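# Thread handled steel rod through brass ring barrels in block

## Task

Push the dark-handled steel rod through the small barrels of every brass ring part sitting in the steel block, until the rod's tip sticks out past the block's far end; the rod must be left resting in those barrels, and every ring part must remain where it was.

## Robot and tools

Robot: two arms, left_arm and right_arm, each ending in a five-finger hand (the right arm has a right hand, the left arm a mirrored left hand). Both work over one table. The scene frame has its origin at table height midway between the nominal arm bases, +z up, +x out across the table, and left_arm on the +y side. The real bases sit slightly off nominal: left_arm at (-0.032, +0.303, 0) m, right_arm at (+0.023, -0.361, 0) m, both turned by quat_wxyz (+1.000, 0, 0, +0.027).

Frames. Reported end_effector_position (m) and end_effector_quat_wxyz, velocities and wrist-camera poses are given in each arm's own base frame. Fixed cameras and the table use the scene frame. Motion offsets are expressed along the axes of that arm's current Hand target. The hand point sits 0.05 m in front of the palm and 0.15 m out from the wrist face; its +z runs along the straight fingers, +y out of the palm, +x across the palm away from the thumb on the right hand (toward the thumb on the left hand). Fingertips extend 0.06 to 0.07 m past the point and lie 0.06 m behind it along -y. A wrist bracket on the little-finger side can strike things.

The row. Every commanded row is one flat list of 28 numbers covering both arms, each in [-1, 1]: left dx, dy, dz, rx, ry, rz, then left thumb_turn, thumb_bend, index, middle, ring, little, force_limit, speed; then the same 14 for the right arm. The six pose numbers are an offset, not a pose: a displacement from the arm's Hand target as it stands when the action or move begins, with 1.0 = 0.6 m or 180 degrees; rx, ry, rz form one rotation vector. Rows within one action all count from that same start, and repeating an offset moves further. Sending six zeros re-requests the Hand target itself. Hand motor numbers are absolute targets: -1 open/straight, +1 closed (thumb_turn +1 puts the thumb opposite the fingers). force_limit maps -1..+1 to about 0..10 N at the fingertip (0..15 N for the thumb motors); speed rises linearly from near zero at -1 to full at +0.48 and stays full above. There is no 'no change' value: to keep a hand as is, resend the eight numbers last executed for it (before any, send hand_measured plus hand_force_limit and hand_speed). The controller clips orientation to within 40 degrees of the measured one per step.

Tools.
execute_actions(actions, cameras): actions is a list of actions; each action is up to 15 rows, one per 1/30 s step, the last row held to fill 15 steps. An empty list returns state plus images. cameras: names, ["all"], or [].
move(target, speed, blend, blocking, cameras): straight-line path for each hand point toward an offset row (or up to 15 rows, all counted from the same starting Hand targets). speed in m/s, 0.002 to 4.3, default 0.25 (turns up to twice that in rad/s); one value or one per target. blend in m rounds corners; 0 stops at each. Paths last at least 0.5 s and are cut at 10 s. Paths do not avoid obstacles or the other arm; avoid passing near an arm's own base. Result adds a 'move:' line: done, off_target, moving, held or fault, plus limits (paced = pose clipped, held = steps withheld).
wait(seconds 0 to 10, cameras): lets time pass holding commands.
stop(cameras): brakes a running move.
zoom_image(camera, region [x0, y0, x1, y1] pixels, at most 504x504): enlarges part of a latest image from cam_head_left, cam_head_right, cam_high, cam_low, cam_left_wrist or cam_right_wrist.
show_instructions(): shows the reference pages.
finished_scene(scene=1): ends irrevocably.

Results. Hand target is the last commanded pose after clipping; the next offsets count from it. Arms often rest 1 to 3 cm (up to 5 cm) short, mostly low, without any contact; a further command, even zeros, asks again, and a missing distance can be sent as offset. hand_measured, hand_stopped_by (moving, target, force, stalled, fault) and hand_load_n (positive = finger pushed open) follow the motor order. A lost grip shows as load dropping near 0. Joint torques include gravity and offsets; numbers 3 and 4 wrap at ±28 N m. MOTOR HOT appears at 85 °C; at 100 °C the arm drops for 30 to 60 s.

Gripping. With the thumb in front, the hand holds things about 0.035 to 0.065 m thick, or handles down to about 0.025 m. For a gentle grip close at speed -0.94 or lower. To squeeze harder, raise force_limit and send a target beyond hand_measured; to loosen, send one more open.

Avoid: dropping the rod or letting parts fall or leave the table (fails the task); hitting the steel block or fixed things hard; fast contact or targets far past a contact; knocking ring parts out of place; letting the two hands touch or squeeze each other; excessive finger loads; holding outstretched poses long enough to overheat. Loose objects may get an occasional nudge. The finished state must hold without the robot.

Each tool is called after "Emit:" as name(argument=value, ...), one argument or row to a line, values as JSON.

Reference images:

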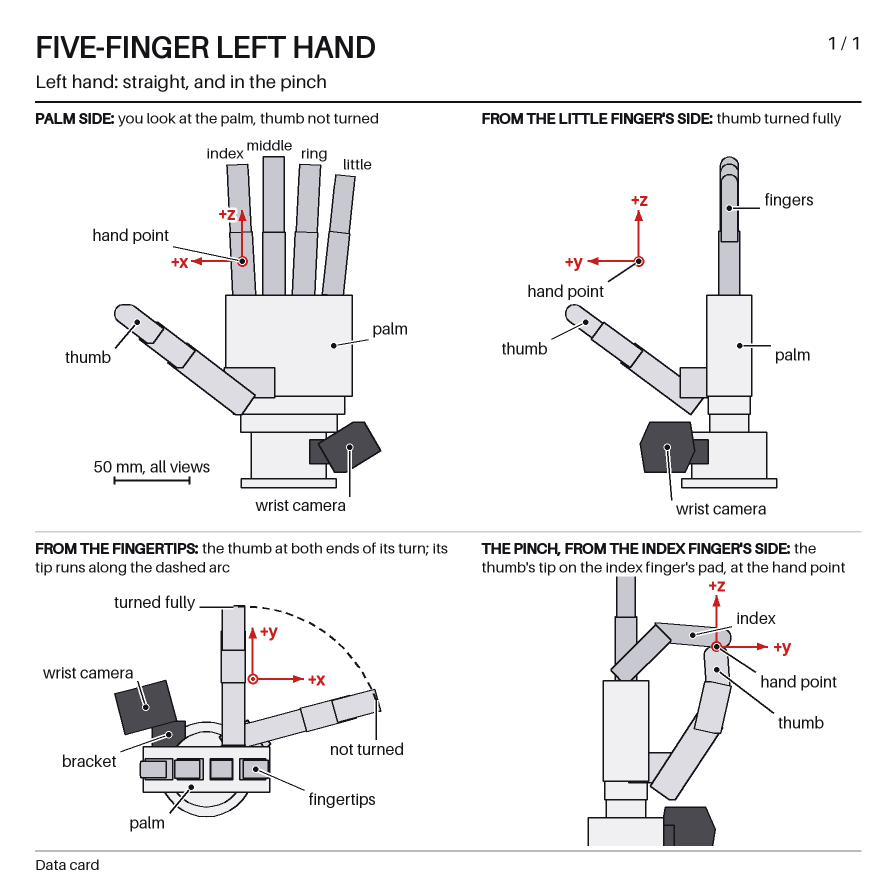

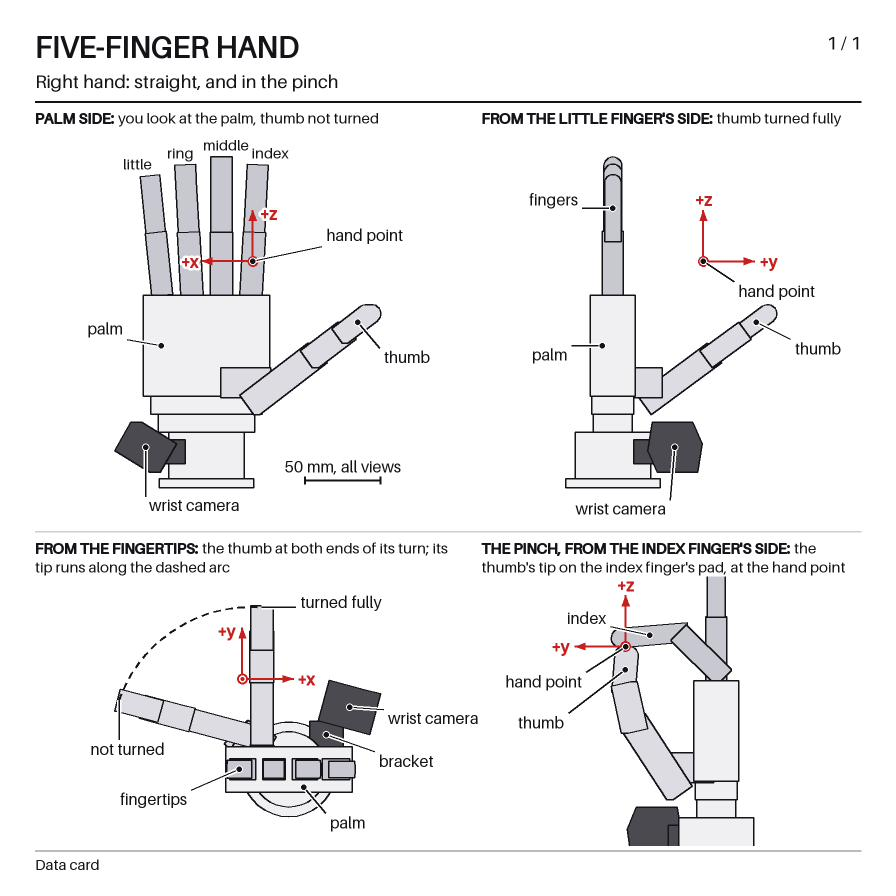

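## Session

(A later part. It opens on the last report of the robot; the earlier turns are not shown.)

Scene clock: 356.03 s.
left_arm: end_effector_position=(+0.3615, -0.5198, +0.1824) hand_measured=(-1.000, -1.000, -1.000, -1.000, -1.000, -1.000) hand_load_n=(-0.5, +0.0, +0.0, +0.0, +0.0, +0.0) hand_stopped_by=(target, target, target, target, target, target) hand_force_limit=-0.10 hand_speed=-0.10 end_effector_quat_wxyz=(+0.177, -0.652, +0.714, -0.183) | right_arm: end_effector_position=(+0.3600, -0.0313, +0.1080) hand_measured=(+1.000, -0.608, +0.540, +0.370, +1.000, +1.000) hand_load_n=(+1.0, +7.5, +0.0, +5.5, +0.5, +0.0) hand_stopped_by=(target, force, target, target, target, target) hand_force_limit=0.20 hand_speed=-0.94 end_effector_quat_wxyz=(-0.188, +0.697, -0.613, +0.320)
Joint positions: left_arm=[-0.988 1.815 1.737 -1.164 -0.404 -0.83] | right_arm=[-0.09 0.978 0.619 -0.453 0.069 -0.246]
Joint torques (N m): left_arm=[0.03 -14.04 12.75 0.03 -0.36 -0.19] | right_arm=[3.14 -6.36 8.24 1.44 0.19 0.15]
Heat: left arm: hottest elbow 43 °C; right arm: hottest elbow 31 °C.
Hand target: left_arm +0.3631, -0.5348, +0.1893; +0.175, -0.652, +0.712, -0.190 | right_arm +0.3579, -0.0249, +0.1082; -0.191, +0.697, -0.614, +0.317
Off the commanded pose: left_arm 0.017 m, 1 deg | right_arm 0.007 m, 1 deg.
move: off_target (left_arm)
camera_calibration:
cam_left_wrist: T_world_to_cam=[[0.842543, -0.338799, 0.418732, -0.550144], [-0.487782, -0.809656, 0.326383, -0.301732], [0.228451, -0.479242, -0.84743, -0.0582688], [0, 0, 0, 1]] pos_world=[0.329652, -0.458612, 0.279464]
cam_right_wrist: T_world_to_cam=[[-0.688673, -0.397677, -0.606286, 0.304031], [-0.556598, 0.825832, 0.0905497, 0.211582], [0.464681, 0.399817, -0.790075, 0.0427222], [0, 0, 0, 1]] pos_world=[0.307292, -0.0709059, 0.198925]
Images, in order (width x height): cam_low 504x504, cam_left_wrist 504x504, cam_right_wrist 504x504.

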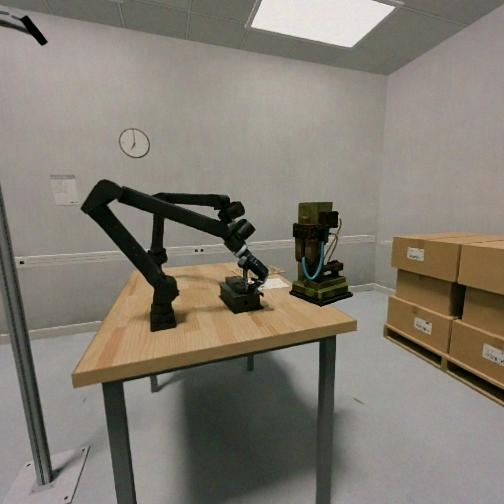

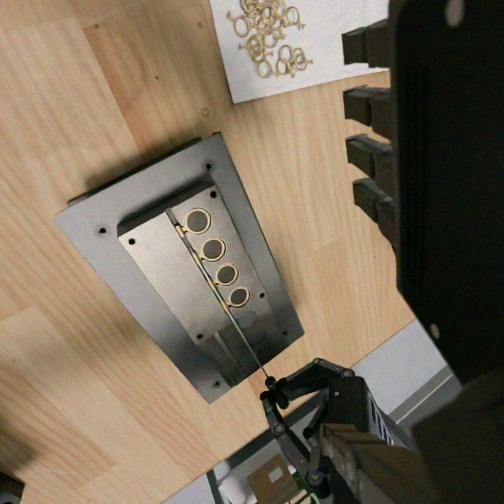

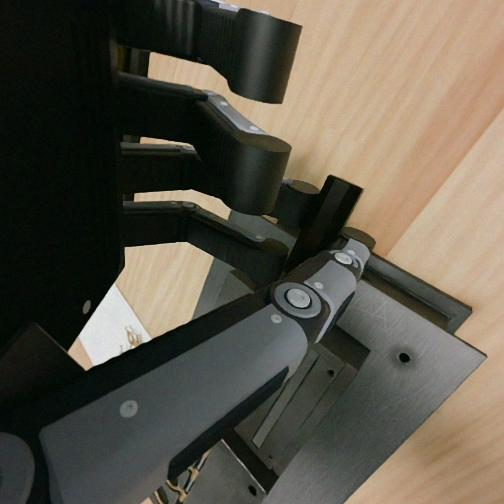

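Emit:
zoom_image(
  camera="cam_left_wrist",
  region=[176, 228, 200, 256],
)

Emit:
zoom_image(
  camera="cam_low",
  region=[210, 250, 280, 320],
)

Scaled by 18.000 from the camera's 504x504 image, which has a finer 720x720 frame.

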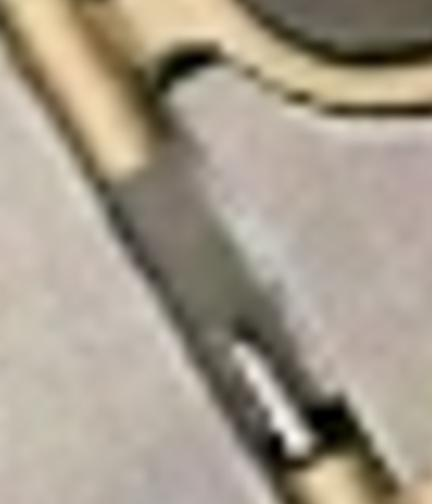

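Scaled by 7.200 from the camera's 504x504 image, which has a finer 720x720 frame.

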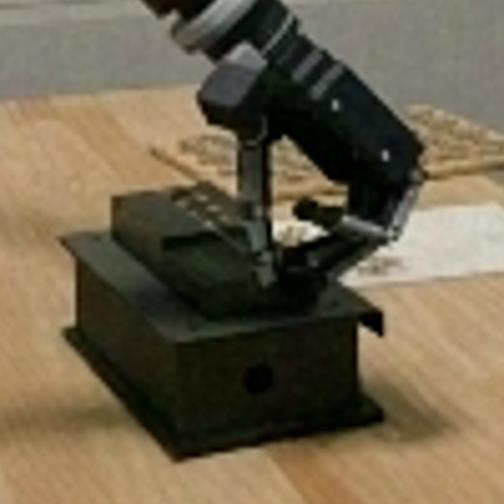

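Emit:
zoom_image(
  camera="cam_low",
  region=[225, 265, 271, 311],
)

Emit:
zoom_image(
  camera="cam_right_wrist",
  region=[224, 224, 504, 504],
)

Scaled by 10.957 from the camera's 504x504 image, which has a finer 720x720 frame.

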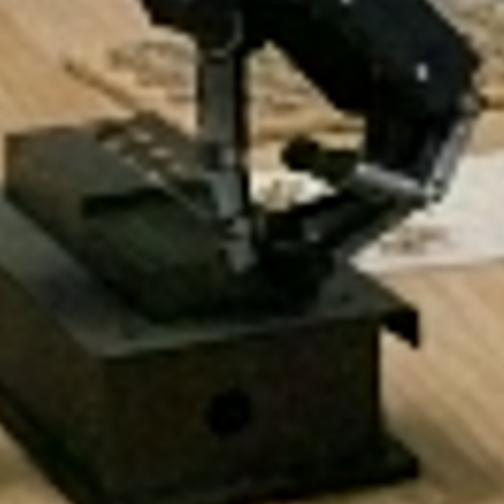

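Scaled by 1.800 from the camera's 504x504 image, which has a finer 720x720 frame.

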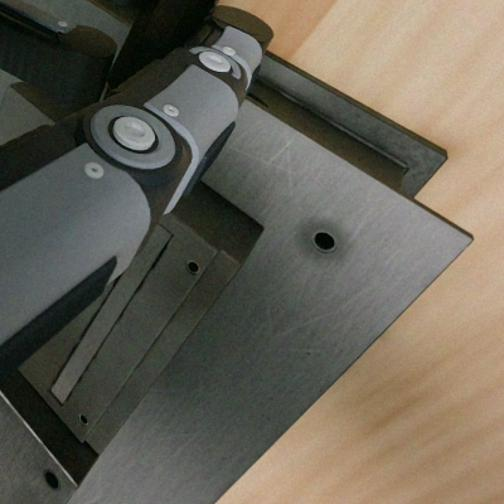

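Emit:
move(
  target=[0,0,0,0,0,0,-1,-1,-1,-1,-1,-1,-0.1,-0.1,-0.0115,-0.0011,-0.0016,0,0,0,1,-0.04,0.54,0.37,1,1,0.2,-0.94],
  speed=0.03,
  cameras=["cam_left_wrist","cam_right_wrist"],
)

Emit:
zoom_image(
  camera="cam_left_wrist",
  region=[176, 228, 200, 256],
)

Emit:
zoom_image(
  camera="cam_left_wrist",
  region=[252, 366, 282, 401],
)

Emit:
zoom_image(
  camera="cam_right_wrist",
  region=[172, 484, 192, 504],
)

Scene clock: 359.03 s.
left_arm: end_effector_position=(+0.3615, -0.5198, +0.1824) hand_measured=(-1.000, -1.000, -1.000, -1.000, -1.000, -1.000) hand_load_n=(+0.0, +0.0, +0.0, +0.0, +0.0, +0.0) hand_stopped_by=(target, target, target, target, target, target) hand_force_limit=-0.10 hand_speed=-0.10 end_effector_quat_wxyz=(+0.177, -0.652, +0.714, -0.183) | right_arm: end_effector_position=(+0.3608, -0.0252, +0.1089) hand_measured=(+1.000, -0.608, +0.540, +0.370, +1.000, +1.000) hand_load_n=(+1.0, +8.0, +0.5, +5.5, +0.0, +0.0) hand_stopped_by=(target, force, target, target, target, target) hand_force_limit=0.20 hand_speed=-0.94 end_effector_quat_wxyz=(-0.188, +0.697, -0.612, +0.322)
Joint positions: left_arm=[-0.988 1.815 1.737 -1.164 -0.404 -0.83] | right_arm=[-0.066 0.976 0.619 -0.453 0.088 -0.23]
Joint torques (N m): left_arm=[-0.03 -14.1 12.75 0.03 -0.36 -0.19] | right_arm=[3.37 -6.53 8.03 1.37 0.15 0.19]
Heat: left arm: hottest elbow 43 °C; right arm: hottest elbow 31 °C.
Hand target: left_arm +0.3631, -0.5348, +0.1893; +0.175, -0.652, +0.712, -0.190 | right_arm +0.3574, -0.0179, +0.1079; -0.191, +0.697, -0.615, +0.317
Off the commanded pose: left_arm 0.017 m, 1 deg | right_arm 0.008 m, 1 deg.
move: off_target (left_arm)
camera_calibration:
cam_left_wrist: T_world_to_cam=[[0.842543, -0.338799, 0.418732, -0.550144], [-0.487782, -0.809656, 0.326383, -0.301732], [0.228451, -0.479242, -0.84743, -0.0582688], [0, 0, 0, 1]] pos_world=[0.329652, -0.458612, 0.279464]
cam_right_wrist: T_world_to_cam=[[-0.686799, -0.39913, -0.607456, 0.306903], [-0.556578, 0.826295, 0.0863557, 0.207314], [0.467471, 0.397405, -0.789645, 0.0395103], [0, 0, 0, 1]] pos_world=[0.307697, -0.0645104, 0.199726]
Images, in order (width x height): cam_left_wrist 504x504, cam_right_wrist 504x504.

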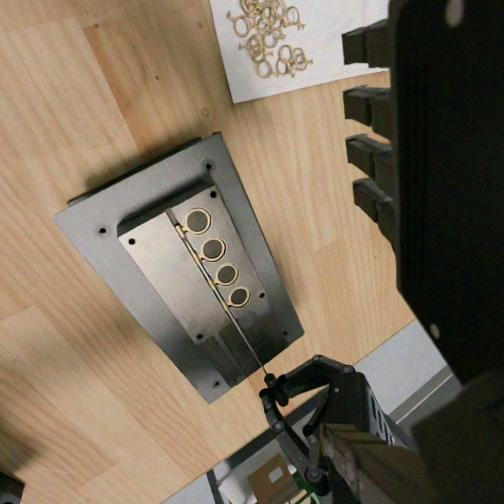

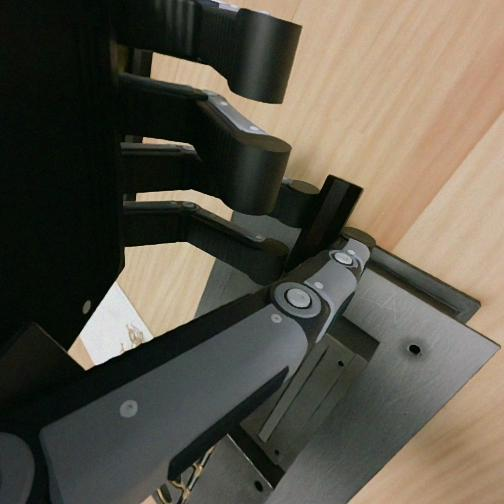

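Scaled by 18.000 from the camera's 504x504 image, which has a finer 720x720 frame.

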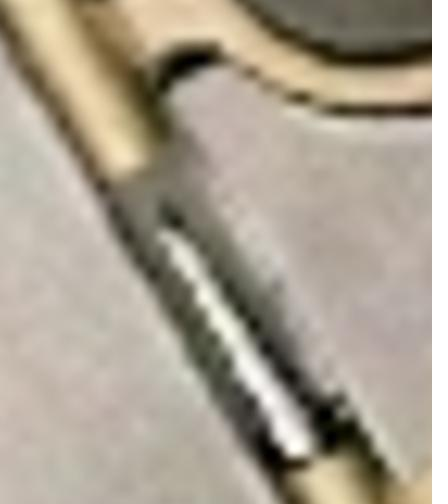

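Scaled by 14.400 from the camera's 504x504 image, which has a finer 720x720 frame.

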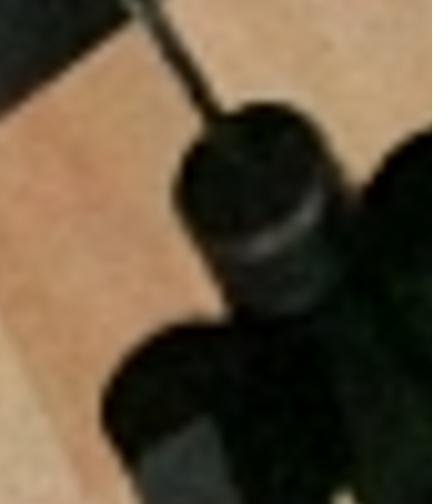

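Scaled by 25.200 from the camera's 504x504 image, which has a finer 720x720 frame.

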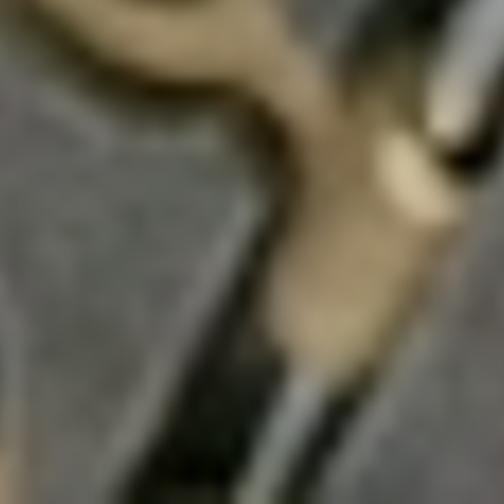

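Emit:
move(
  target=[0,0,0,0,0,0,-1,-1,-1,-1,-1,-1,-0.1,-0.1,-0.0085,0.0004,-0.001,0,0,0,1,-0.04,0.54,0.37,1,1,0.2,-0.94],
  speed=0.03,
  cameras=["cam_left_wrist","cam_right_wrist"],
)

Emit:
zoom_image(
  camera="cam_left_wrist",
  region=[176, 228, 200, 256],
)

Emit:
zoom_image(
  camera="cam_left_wrist",
  region=[252, 366, 282, 401],
)

Emit:
zoom_image(
  camera="cam_right_wrist",
  region=[172, 484, 192, 504],
)

Scene clock: 360.37 s.
left_arm: end_effector_position=(+0.3615, -0.5198, +0.1824) hand_measured=(-1.000, -1.000, -1.000, -1.000, -1.000, -1.000) hand_load_n=(+0.0, +0.0, +0.0, +0.0, +0.0, +0.0) hand_stopped_by=(target, target, target, target, target, target) hand_force_limit=-0.10 hand_speed=-0.10 end_effector_quat_wxyz=(+0.177, -0.652, +0.714, -0.183) | right_arm: end_effector_position=(+0.3597, -0.0187, +0.1075) hand_measured=(+1.000, -0.608, +0.540, +0.370, +1.000, +1.000) hand_load_n=(+1.0, +8.0, +0.0, +5.5, +0.0, +0.0) hand_stopped_by=(target, force, target, target, target, target) hand_force_limit=0.20 hand_speed=-0.94 end_effector_quat_wxyz=(-0.189, +0.697, -0.613, +0.321)
Joint positions: left_arm=[-0.988 1.815 1.737 -1.164 -0.404 -0.83] | right_arm=[-0.046 0.973 0.614 -0.453 0.099 -0.213]
Joint torques (N m): left_arm=[-0.09 -14.15 12.75 0.05 -0.36 -0.19] | right_arm=[3.25 -6.42 8.2 1.33 0.24 0.15]
Heat: left arm: hottest elbow 43 °C; right arm: hottest elbow 31 °C.
Hand target: left_arm +0.3631, -0.5348, +0.1893; +0.175, -0.652, +0.712, -0.190 | right_arm +0.3567, -0.0128, +0.1072; -0.191, +0.697, -0.614, +0.317
Off the commanded pose: left_arm 0.017 m, 1 deg | right_arm 0.007 m, 1 deg.
move: off_target (left_arm)
camera_calibration:
cam_left_wrist: T_world_to_cam=[[0.842543, -0.338799, 0.418732, -0.550144], [-0.487782, -0.809656, 0.326383, -0.301732], [0.228451, -0.479242, -0.84743, -0.0582688], [0, 0, 0, 1]] pos_world=[0.329652, -0.458612, 0.279464]
cam_right_wrist: T_world_to_cam=[[-0.686817, -0.397259, -0.608661, 0.308096], [-0.557065, 0.825606, 0.0897421, 0.201279], [0.466863, 0.4007, -0.788339, 0.0364889], [0, 0, 0, 1]] pos_world=[0.306696, -0.0584042, 0.198229]
Images, in order (width x height): cam_left_wrist 504x504, cam_right_wrist 504x504.

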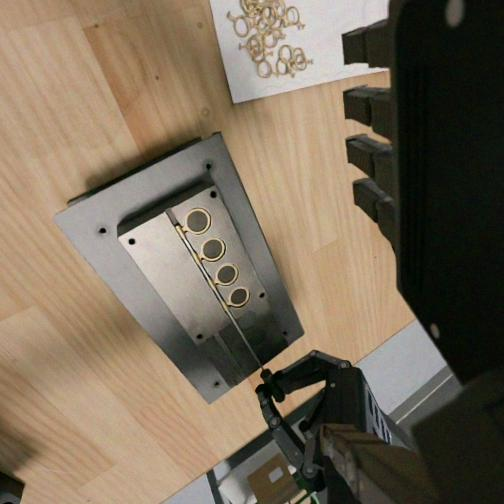

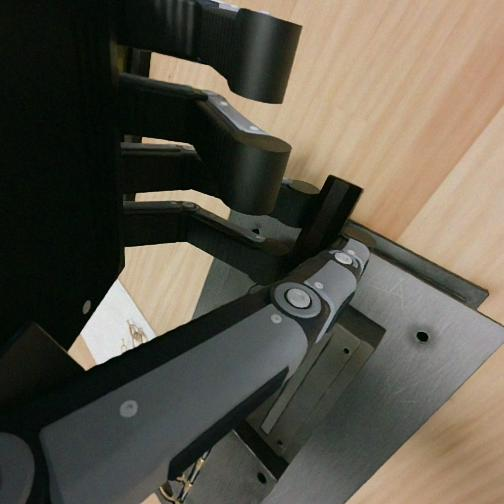

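Scaled by 18.000 from the camera's 504x504 image, which has a finer 720x720 frame.

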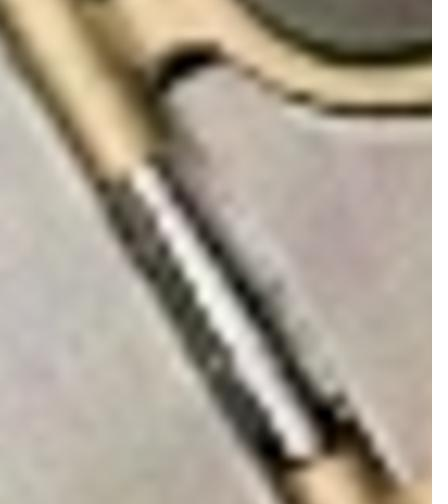

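Scaled by 14.400 from the camera's 504x504 image, which has a finer 720x720 frame.

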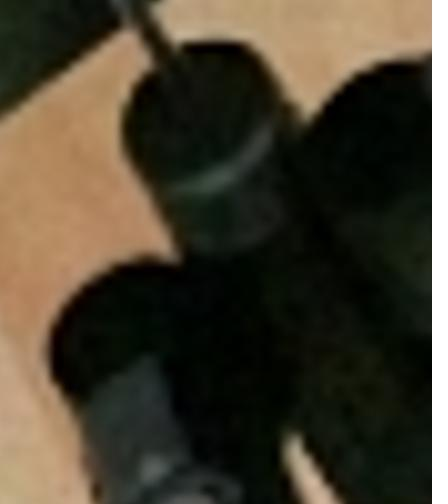

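Scaled by 25.200 from the camera's 504x504 image, which has a finer 720x720 frame.

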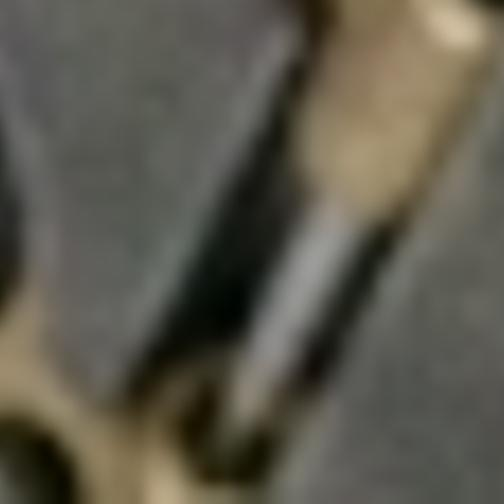

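Emit:
move(
  target=[0,0,0,0,0,0,-1,-1,-1,-1,-1,-1,-0.1,-0.1,-0.0082,0,-0.0024,0,0,0,1,-0.04,0.54,0.37,1,1,0.2,-0.94],
  speed=0.03,
  cameras=["cam_left_wrist","cam_right_wrist","cam_low"],
)

Emit:
zoom_image(
  camera="cam_left_wrist",
  region=[168, 210, 198, 250],
)

Emit:
zoom_image(
  camera="cam_left_wrist",
  region=[245, 356, 275, 391],
)

Emit:
zoom_image(
  camera="cam_right_wrist",
  region=[172, 484, 192, 504],
)

Emit:
zoom_image(
  camera="cam_low",
  region=[225, 265, 271, 311],
)

Scene clock: 361.57 s.
left_arm: end_effector_position=(+0.3615, -0.5198, +0.1824) hand_measured=(-1.000, -1.000, -1.000, -1.000, -1.000, -1.000) hand_load_n=(+0.0, +0.0, +0.0, +0.0, +0.0, +0.0) hand_stopped_by=(target, target, target, target, target, target) hand_force_limit=-0.10 hand_speed=-0.10 end_effector_quat_wxyz=(+0.177, -0.652, +0.714, -0.183) | right_arm: end_effector_position=(+0.3592, -0.0136, +0.1084) hand_measured=(+1.000, -0.608, +0.540, +0.370, +1.000, +1.000) hand_load_n=(+1.5, +7.5, +0.0, +5.5, +0.5, +0.0) hand_stopped_by=(target, force, target, target, target, target) hand_force_limit=0.20 hand_speed=-0.94 end_effector_quat_wxyz=(-0.190, +0.696, -0.613, +0.321)
Joint positions: left_arm=[-0.988 1.815 1.737 -1.164 -0.404 -0.83] | right_arm=[-0.027 0.969 0.614 -0.458 0.111 -0.199]
Joint torques (N m): left_arm=[-0.03 -14.1 12.77 0.05 -0.36 -0.19] | right_arm=[3.14 -6.24 8.13 1.35 0.25 0.13]
Heat: left arm: hottest elbow 43 °C; right arm: hottest elbow 31 °C.
Hand target: left_arm +0.3631, -0.5348, +0.1893; +0.175, -0.652, +0.712, -0.190 | right_arm +0.3555, -0.0078, +0.1072; -0.191, +0.697, -0.615, +0.317
Off the commanded pose: left_arm 0.017 m, 1 deg | right_arm 0.007 m, 1 deg.
move: off_target (left_arm)
camera_calibration:
cam_left_wrist: T_world_to_cam=[[0.842543, -0.338799, 0.418732, -0.550144], [-0.487782, -0.809656, 0.326383, -0.301732], [0.228451, -0.479242, -0.84743, -0.0582688], [0, 0, 0, 1]] pos_world=[0.329652, -0.458612, 0.279464]
cam_right_wrist: T_world_to_cam=[[-0.685948, -0.396915, -0.609864, 0.310192], [-0.557118, 0.82562, 0.0892861, 0.196771], [0.468077, 0.401011, -0.787461, 0.0348265], [0, 0, 0, 1]] pos_world=[0.306098, -0.0533036, 0.19903]
Images, in order (width x height): cam_low 504x504, cam_left_wrist 504x504, cam_right_wrist 504x504.

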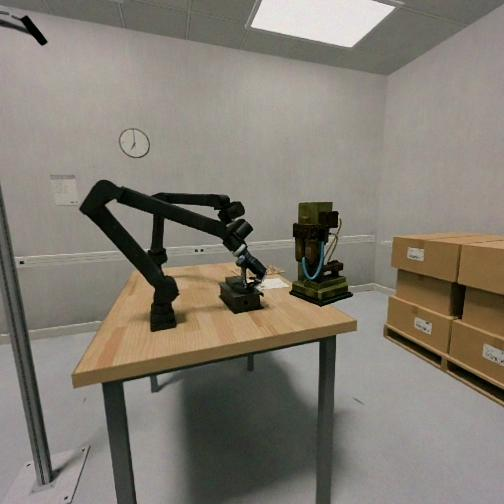

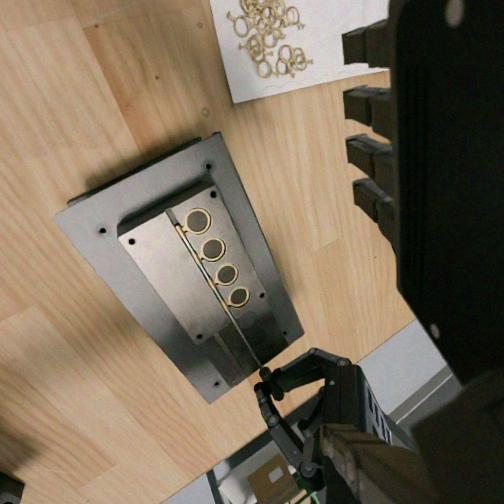

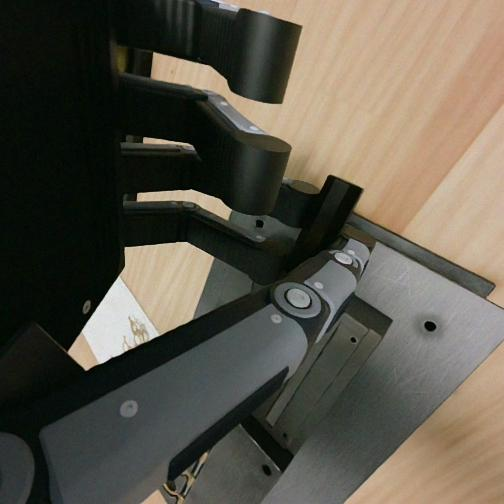

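Scaled by 12.600 from the camera's 504x504 image, which has a finer 720x720 frame.

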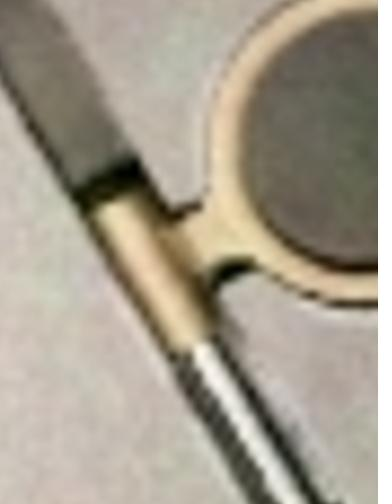

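Scaled by 14.400 from the camera's 504x504 image, which has a finer 720x720 frame.

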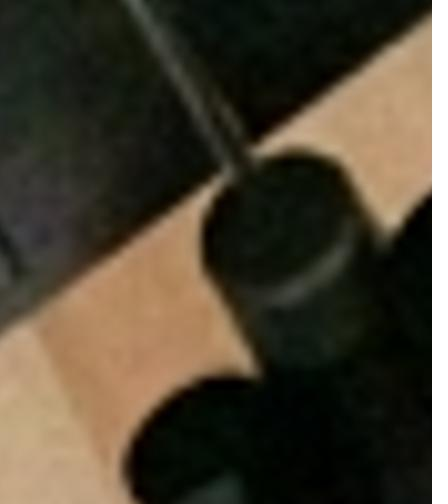

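Scaled by 25.200 from the camera's 504x504 image, which has a finer 720x720 frame.

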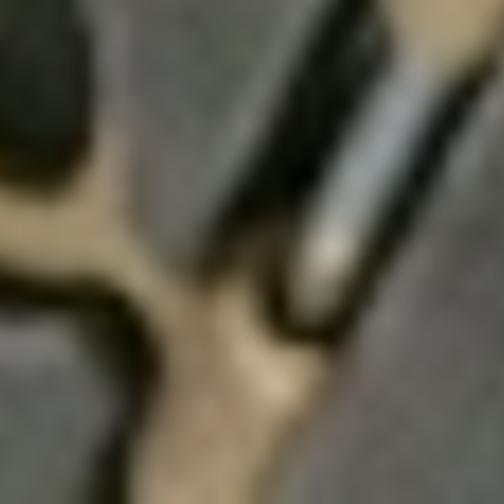

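Scaled by 10.957 from the camera's 504x504 image, which has a finer 720x720 frame.

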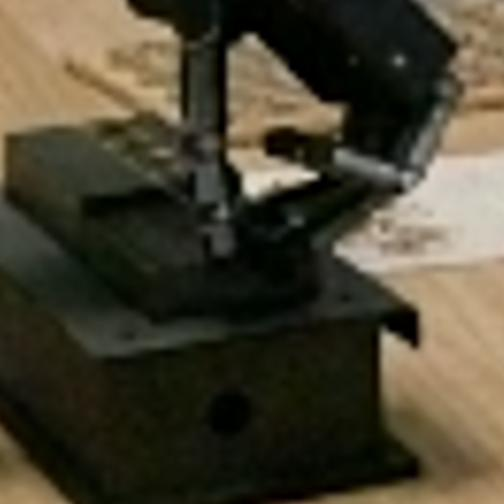

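Emit:
move(
  target=[0,0,0,0,0,0,-1,-1,-1,-1,-1,-1,-0.1,-0.1,-0.0132,-0.0015,-0.0017,0,0,0,1,-0.04,0.54,0.37,1,1,0.2,-0.94],
  speed=0.03,
  cameras=["cam_left_wrist","cam_right_wrist"],
)

Emit:
zoom_image(
  camera="cam_left_wrist",
  region=[160, 202, 190, 242],
)

Emit:
zoom_image(
  camera="cam_left_wrist",
  region=[240, 350, 275, 390],
)

Emit:
zoom_image(
  camera="cam_right_wrist",
  region=[172, 484, 192, 504],
)

Scene clock: 362.87 s.
left_arm: end_effector_position=(+0.3615, -0.5198, +0.1824) hand_measured=(-1.000, -1.000, -1.000, -1.000, -1.000, -1.000) hand_load_n=(+0.0, +0.0, +0.0, -0.5, +0.0, +0.0) hand_stopped_by=(target, target, target, target, target, target) hand_force_limit=-0.10 hand_speed=-0.10 end_effector_quat_wxyz=(+0.177, -0.652, +0.714, -0.183) | right_arm: end_effector_position=(+0.3583, -0.0057, +0.1073) hand_measured=(+1.000, -0.608, +0.540, +0.370, +1.000, +1.000) hand_load_n=(+2.0, +7.5, +0.0, +5.5, +0.0, +0.0) hand_stopped_by=(target, force, target, target, target, target) hand_force_limit=0.20 hand_speed=-0.94 end_effector_quat_wxyz=(-0.189, +0.697, -0.613, +0.321)
Joint positions: left_arm=[-0.988 1.815 1.737 -1.164 -0.404 -0.83] | right_arm=[0.002 0.968 0.611 -0.459 0.132 -0.177]
Joint torques (N m): left_arm=[-0.03 -14.1 12.75 0.08 -0.37 -0.19] | right_arm=[3.02 -6.24 8.23 1.32 0.26 0.14]
Heat: left arm: hottest elbow 43 °C; right arm: hottest elbow 31 °C.
Hand target: left_arm +0.3631, -0.5348, +0.1893; +0.175, -0.652, +0.712, -0.190 | right_arm +0.3551, +0.0001, +0.1069; -0.191, +0.697, -0.614, +0.317
Off the commanded pose: left_arm 0.017 m, 1 deg | right_arm 0.007 m, 1 deg.
move: off_target (left_arm)
camera_calibration:
cam_left_wrist: T_world_to_cam=[[0.842543, -0.338799, 0.418732, -0.550144], [-0.487782, -0.809656, 0.326383, -0.301732], [0.228451, -0.479242, -0.84743, -0.0582688], [0, 0, 0, 1]] pos_world=[0.329652, -0.458612, 0.279464]
cam_right_wrist: T_world_to_cam=[[-0.686836, -0.396732, -0.608983, 0.312203], [-0.556687, 0.82585, 0.0898418, 0.189605], [0.467285, 0.40072, -0.788079, 0.031643], [0, 0, 0, 1]] pos_world=[0.305197, -0.0454042, 0.198029]
Images, in order (width x height): cam_left_wrist 504x504, cam_right_wrist 504x504.

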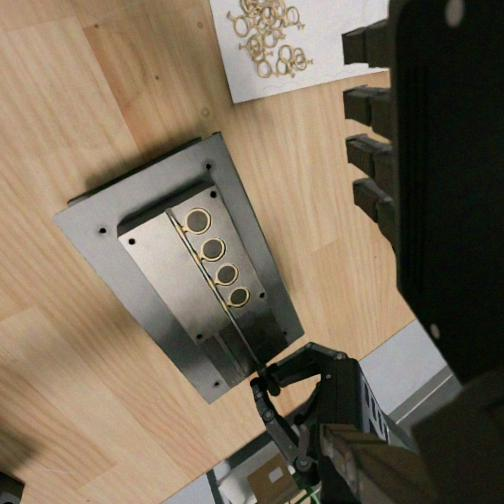

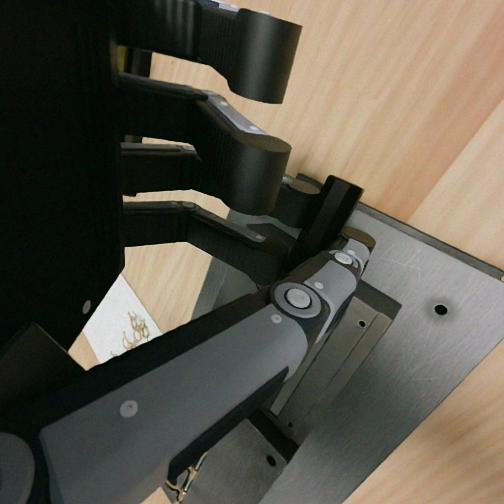

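Scaled by 12.600 from the camera's 504x504 image, which has a finer 720x720 frame.

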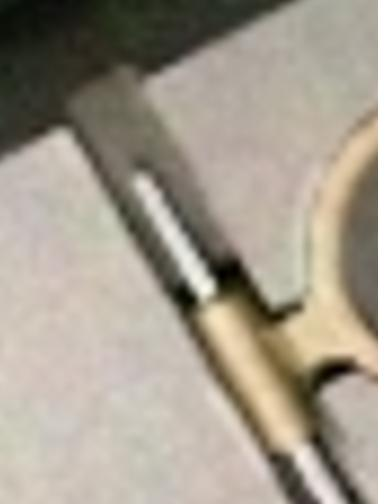

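Scaled by 12.600 from the camera's 504x504 image, which has a finer 720x720 frame.

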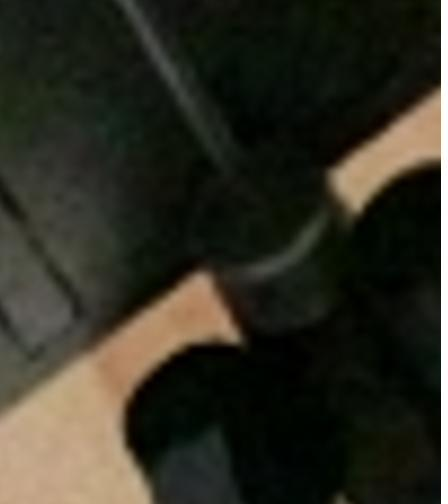

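Scaled by 25.200 from the camera's 504x504 image, which has a finer 720x720 frame.

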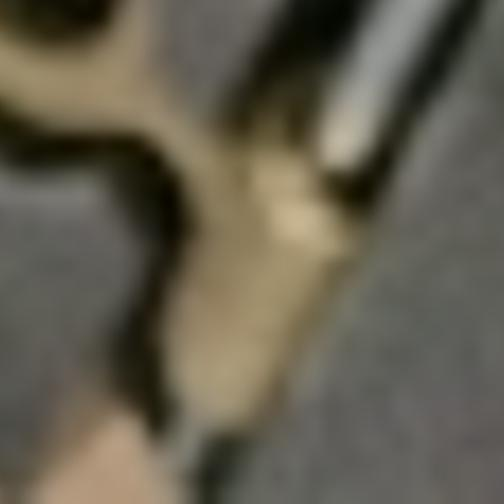

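Emit:
zoom_image(
  camera="cam_left_wrist",
  region=[190, 310, 310, 430],
)

Emit:
zoom_image(
  camera="cam_right_wrist",
  region=[264, 180, 424, 340],
)

Scaled by 4.200 from the camera's 504x504 image, which has a finer 720x720 frame.

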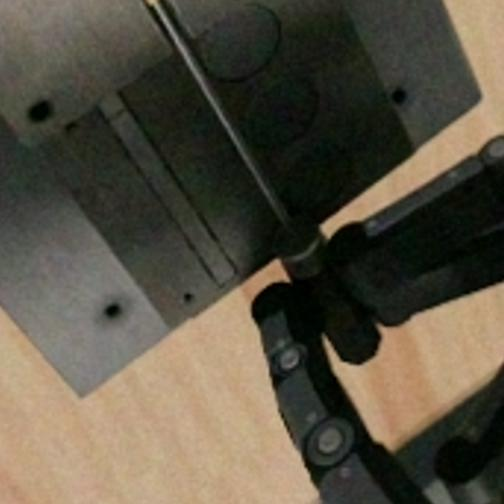

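Scaled by 3.150 from the camera's 504x504 image, which has a finer 720x720 frame.

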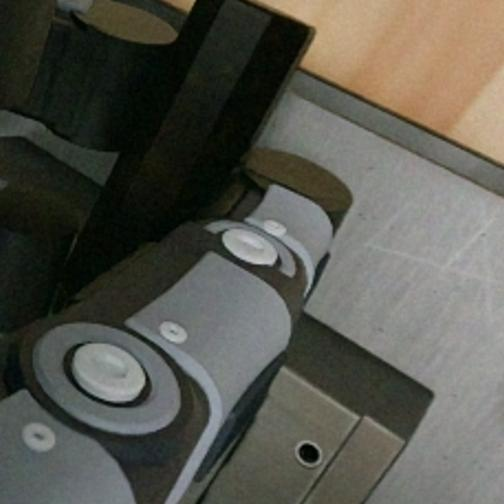

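Emit:
wait(
  seconds=0.1,
  cameras=["cam_low","cam_head_right","cam_high"],
)

Emit:
zoom_image(
  camera="cam_low",
  region=[222, 272, 262, 312],
)

Emit:
zoom_image(
  camera="cam_high",
  region=[80, 240, 200, 350],
)

Scene clock: 364.00 s.
left_arm: end_effector_position=(+0.3615, -0.5198, +0.1824) hand_measured=(-1.000, -1.000, -1.000, -1.000, -1.000, -1.000) hand_load_n=(+0.0, +0.0, +0.0, +0.0, +0.0, +0.0) hand_stopped_by=(target, target, target, target, target, target) hand_force_limit=-0.10 hand_speed=-0.10 end_effector_quat_wxyz=(+0.177, -0.652, +0.714, -0.183) | right_arm: end_effector_position=(+0.3583, -0.0056, +0.1073) hand_measured=(+1.000, -0.608, +0.540, +0.370, +1.000, +1.000) hand_load_n=(+1.5, +7.5, +0.0, +5.5, +0.0, +0.0) hand_stopped_by=(target, force, target, target, target, target) hand_force_limit=0.20 hand_speed=-0.94 end_effector_quat_wxyz=(-0.189, +0.696, -0.613, +0.321)
Joint positions: left_arm=[-0.988 1.815 1.737 -1.164 -0.404 -0.83] | right_arm=[0.002 0.968 0.611 -0.459 0.132 -0.177]
Joint torques (N m): left_arm=[-0.03 -14.04 12.77 0.05 -0.36 -0.19] | right_arm=[3.14 -6.3 8.2 1.35 0.27 0.14]
Heat: left arm: hottest elbow 43 °C; right arm: hottest elbow 31 °C.
Hand target: left_arm +0.3631, -0.5348, +0.1893; +0.175, -0.652, +0.712, -0.190 | right_arm +0.3551, +0.0002, +0.1069; -0.191, +0.697, -0.615, +0.317
Off the commanded pose: left_arm 0.017 m, 1 deg | right_arm 0.007 m, 1 deg.
wait: 0.10 s; at rest from the start
Images, in order (width x height): cam_head_right 504x504, cam_high 504x504, cam_low 504x504.

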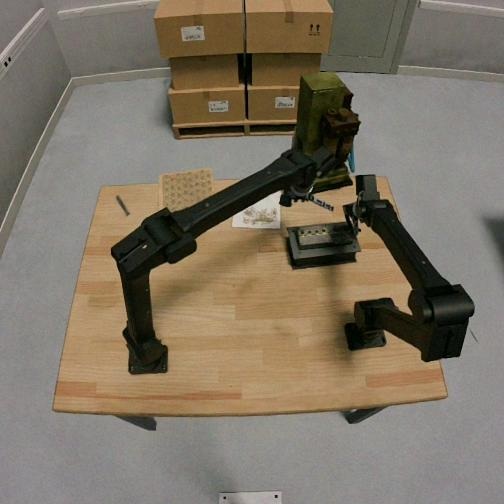

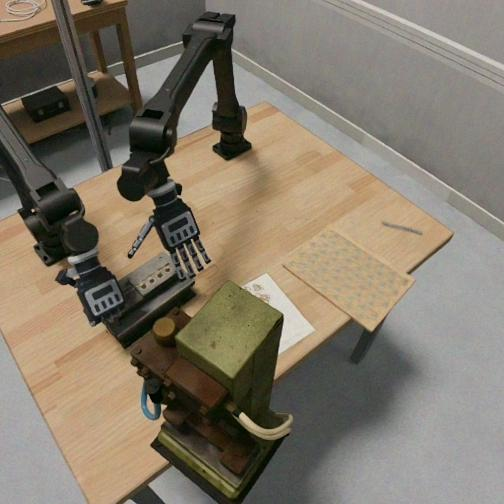

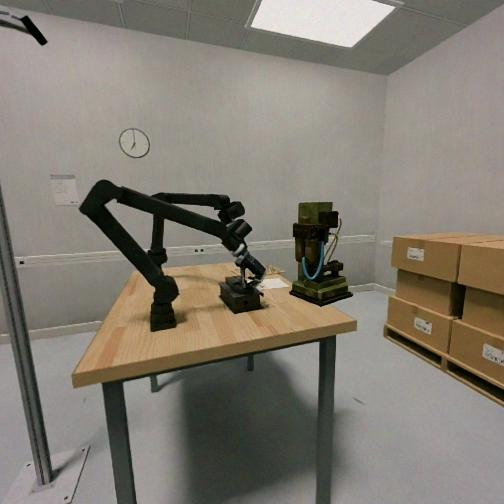

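Scaled by 12.600 from the camera's 504x504 image, which has a finer 720x720 frame.

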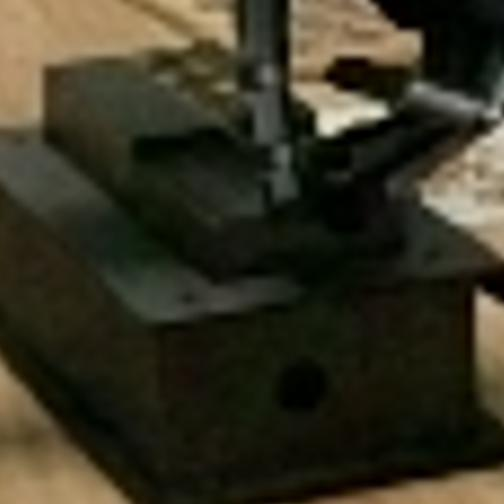

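Scaled by 4.200 from the camera's 504x504 image, which has a finer 720x720 frame.

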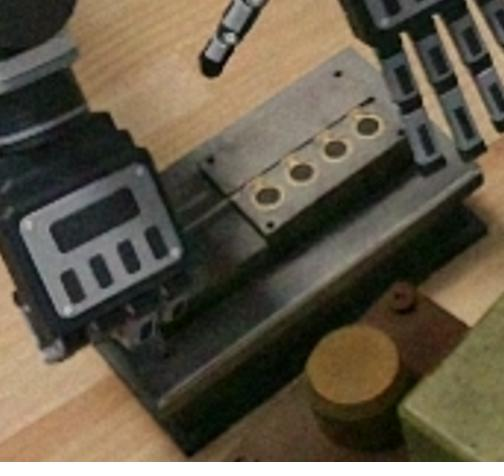

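Emit:
zoom_image(
  camera="cam_high",
  region=[100, 290, 150, 340],
)

Emit:
zoom_image(
  camera="cam_head_right",
  region=[320, 195, 380, 255],
)

Scaled by 10.080 from the camera's 504x504 image, which has a finer 720x720 frame.

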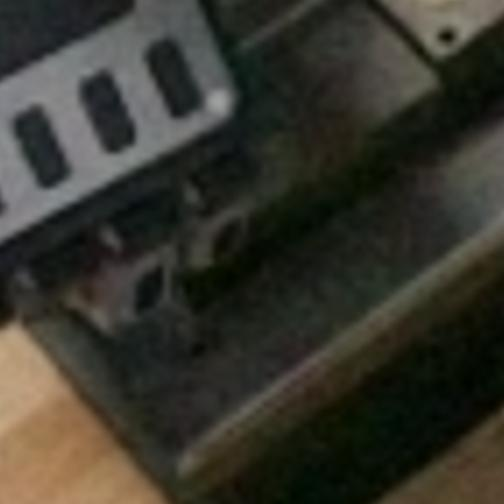

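Scaled by 8.400 from the camera's 504x504 image, which has a finer 720x720 frame.

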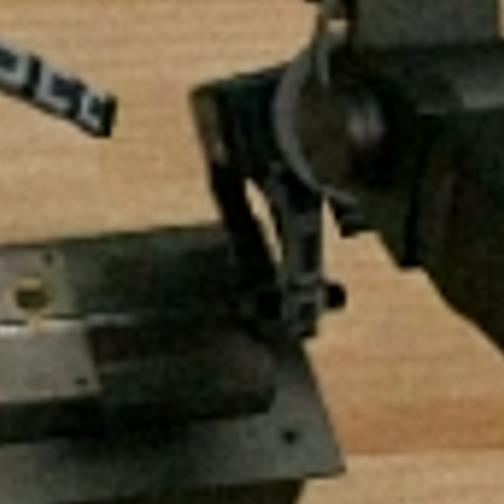

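Emit:
move(
  target=[0,0,0,0,0,0,-1,-1,-1,-1,-1,-1,-0.1,-0.1,-0.0079,-0.0022,-0.0019,0,0,0,1,-0.04,0.54,0.37,1,1,0.2,-0.94],
  speed=0.03,
  cameras=["cam_left_wrist","cam_low","cam_right_wrist"],
)

Scene clock: 366.27 s.
left_arm: end_effector_position=(+0.3615, -0.5198, +0.1824) hand_measured=(-1.000, -1.000, -1.000, -1.000, -1.000, -1.000) hand_load_n=(+0.0, +0.0, +0.0, +0.0, +0.0, +0.0) hand_stopped_by=(target, target, target, target, target, target) hand_force_limit=-0.10 hand_speed=-0.10 end_effector_quat_wxyz=(+0.177, -0.652, +0.714, -0.183) | right_arm: end_effector_position=(+0.3577, -0.0008, +0.1072) hand_measured=(+1.000, -0.608, +0.540, +0.370, +1.000, +1.000) hand_load_n=(+1.5, +7.5, +0.0, +5.5, +0.0, +0.0) hand_stopped_by=(target, force, target, target, target, target) hand_force_limit=0.20 hand_speed=-0.94 end_effector_quat_wxyz=(-0.189, +0.697, -0.613, +0.321)
Joint positions: left_arm=[-0.988 1.815 1.737 -1.164 -0.404 -0.83] | right_arm=[0.02 0.967 0.611 -0.463 0.145 -0.164]
Joint torques (N m): left_arm=[-0.03 -14.15 12.75 0.05 -0.36 -0.19] | right_arm=[3.31 -6.07 8.44 1.31 0.27 0.13]
Heat: left arm: hottest elbow 43 °C; right arm: hottest elbow 31 °C.
Hand target: left_arm +0.3631, -0.5348, +0.1893; +0.175, -0.652, +0.712, -0.190 | right_arm +0.3551, +0.0051, +0.1077; -0.191, +0.697, -0.615, +0.317
Off the commanded pose: left_arm 0.017 m, 1 deg | right_arm 0.007 m, 1 deg.
move: off_target (left_arm)
camera_calibration:
cam_left_wrist: T_world_to_cam=[[0.842543, -0.338799, 0.418732, -0.550144], [-0.487782, -0.809656, 0.326383, -0.301732], [0.228451, -0.479242, -0.84743, -0.0582688], [0, 0, 0, 1]] pos_world=[0.329652, -0.458612, 0.279464]
cam_right_wrist: T_world_to_cam=[[-0.687731, -0.396504, -0.60812, 0.313892], [-0.556165, 0.82615, 0.090311, 0.184967], [0.46659, 0.400325, -0.788691, 0.0301112], [0, 0, 0, 1]] pos_world=[0.304696, -0.040405, 0.197928]
Images, in order (width x height): cam_low 504x504, cam_left_wrist 504x504, cam_right_wrist 504x504.

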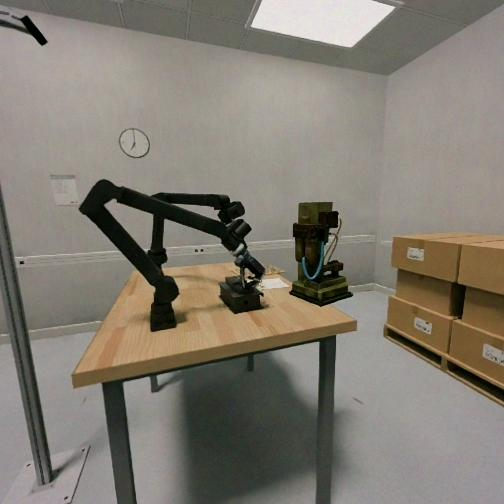

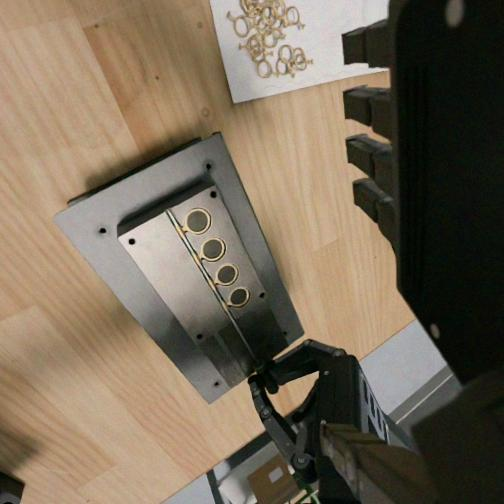

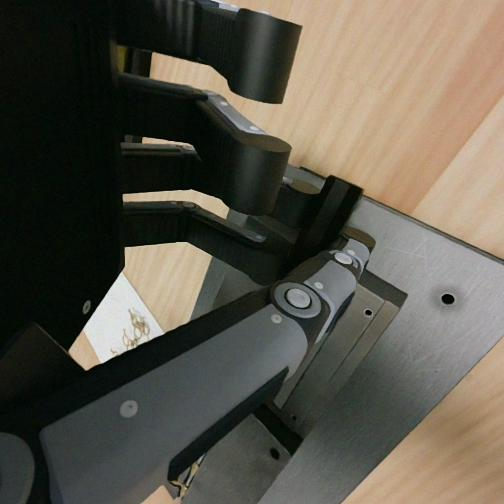

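Emit:
zoom_image(
  camera="cam_left_wrist",
  region=[150, 192, 190, 232],
)

Emit:
zoom_image(
  camera="cam_left_wrist",
  region=[235, 340, 285, 390],
)

Emit:
zoom_image(
  camera="cam_low",
  region=[222, 260, 272, 310],
)

Emit:
zoom_image(
  camera="cam_right_wrist",
  region=[260, 160, 410, 310],
)

Scaled by 12.600 from the camera's 504x504 image, which has a finer 720x720 frame.

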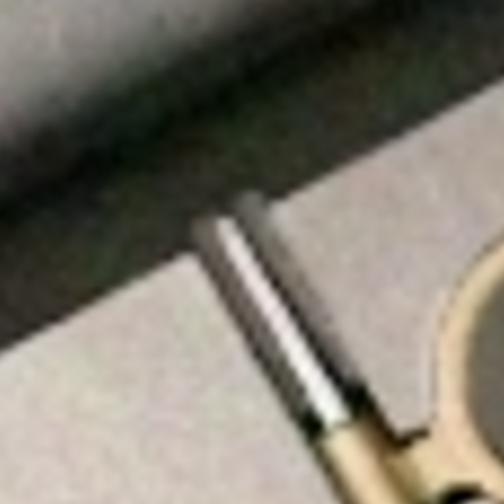

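Scaled by 10.080 from the camera's 504x504 image, which has a finer 720x720 frame.

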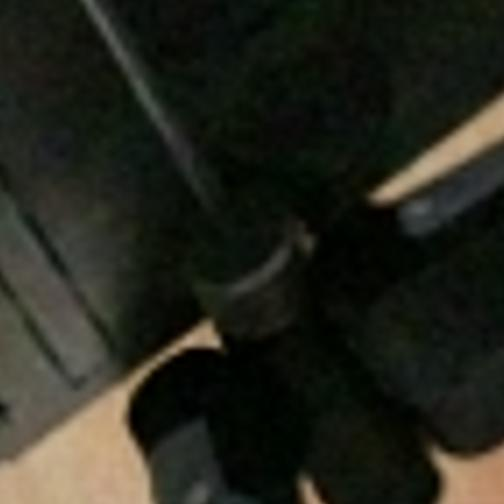

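Scaled by 10.080 from the camera's 504x504 image, which has a finer 720x720 frame.

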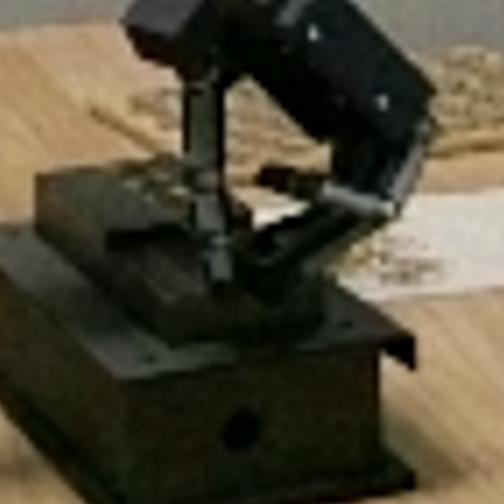

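Scaled by 3.360 from the camera's 504x504 image, which has a finer 720x720 frame.

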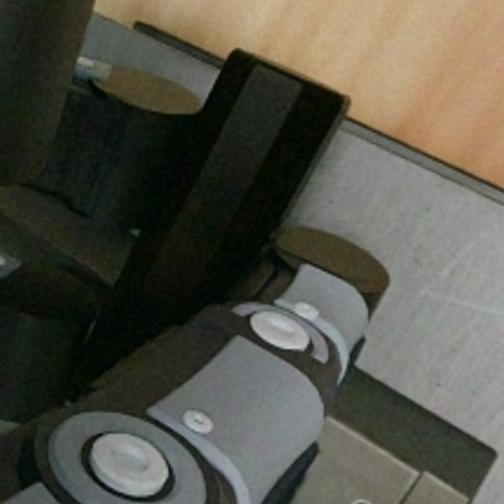

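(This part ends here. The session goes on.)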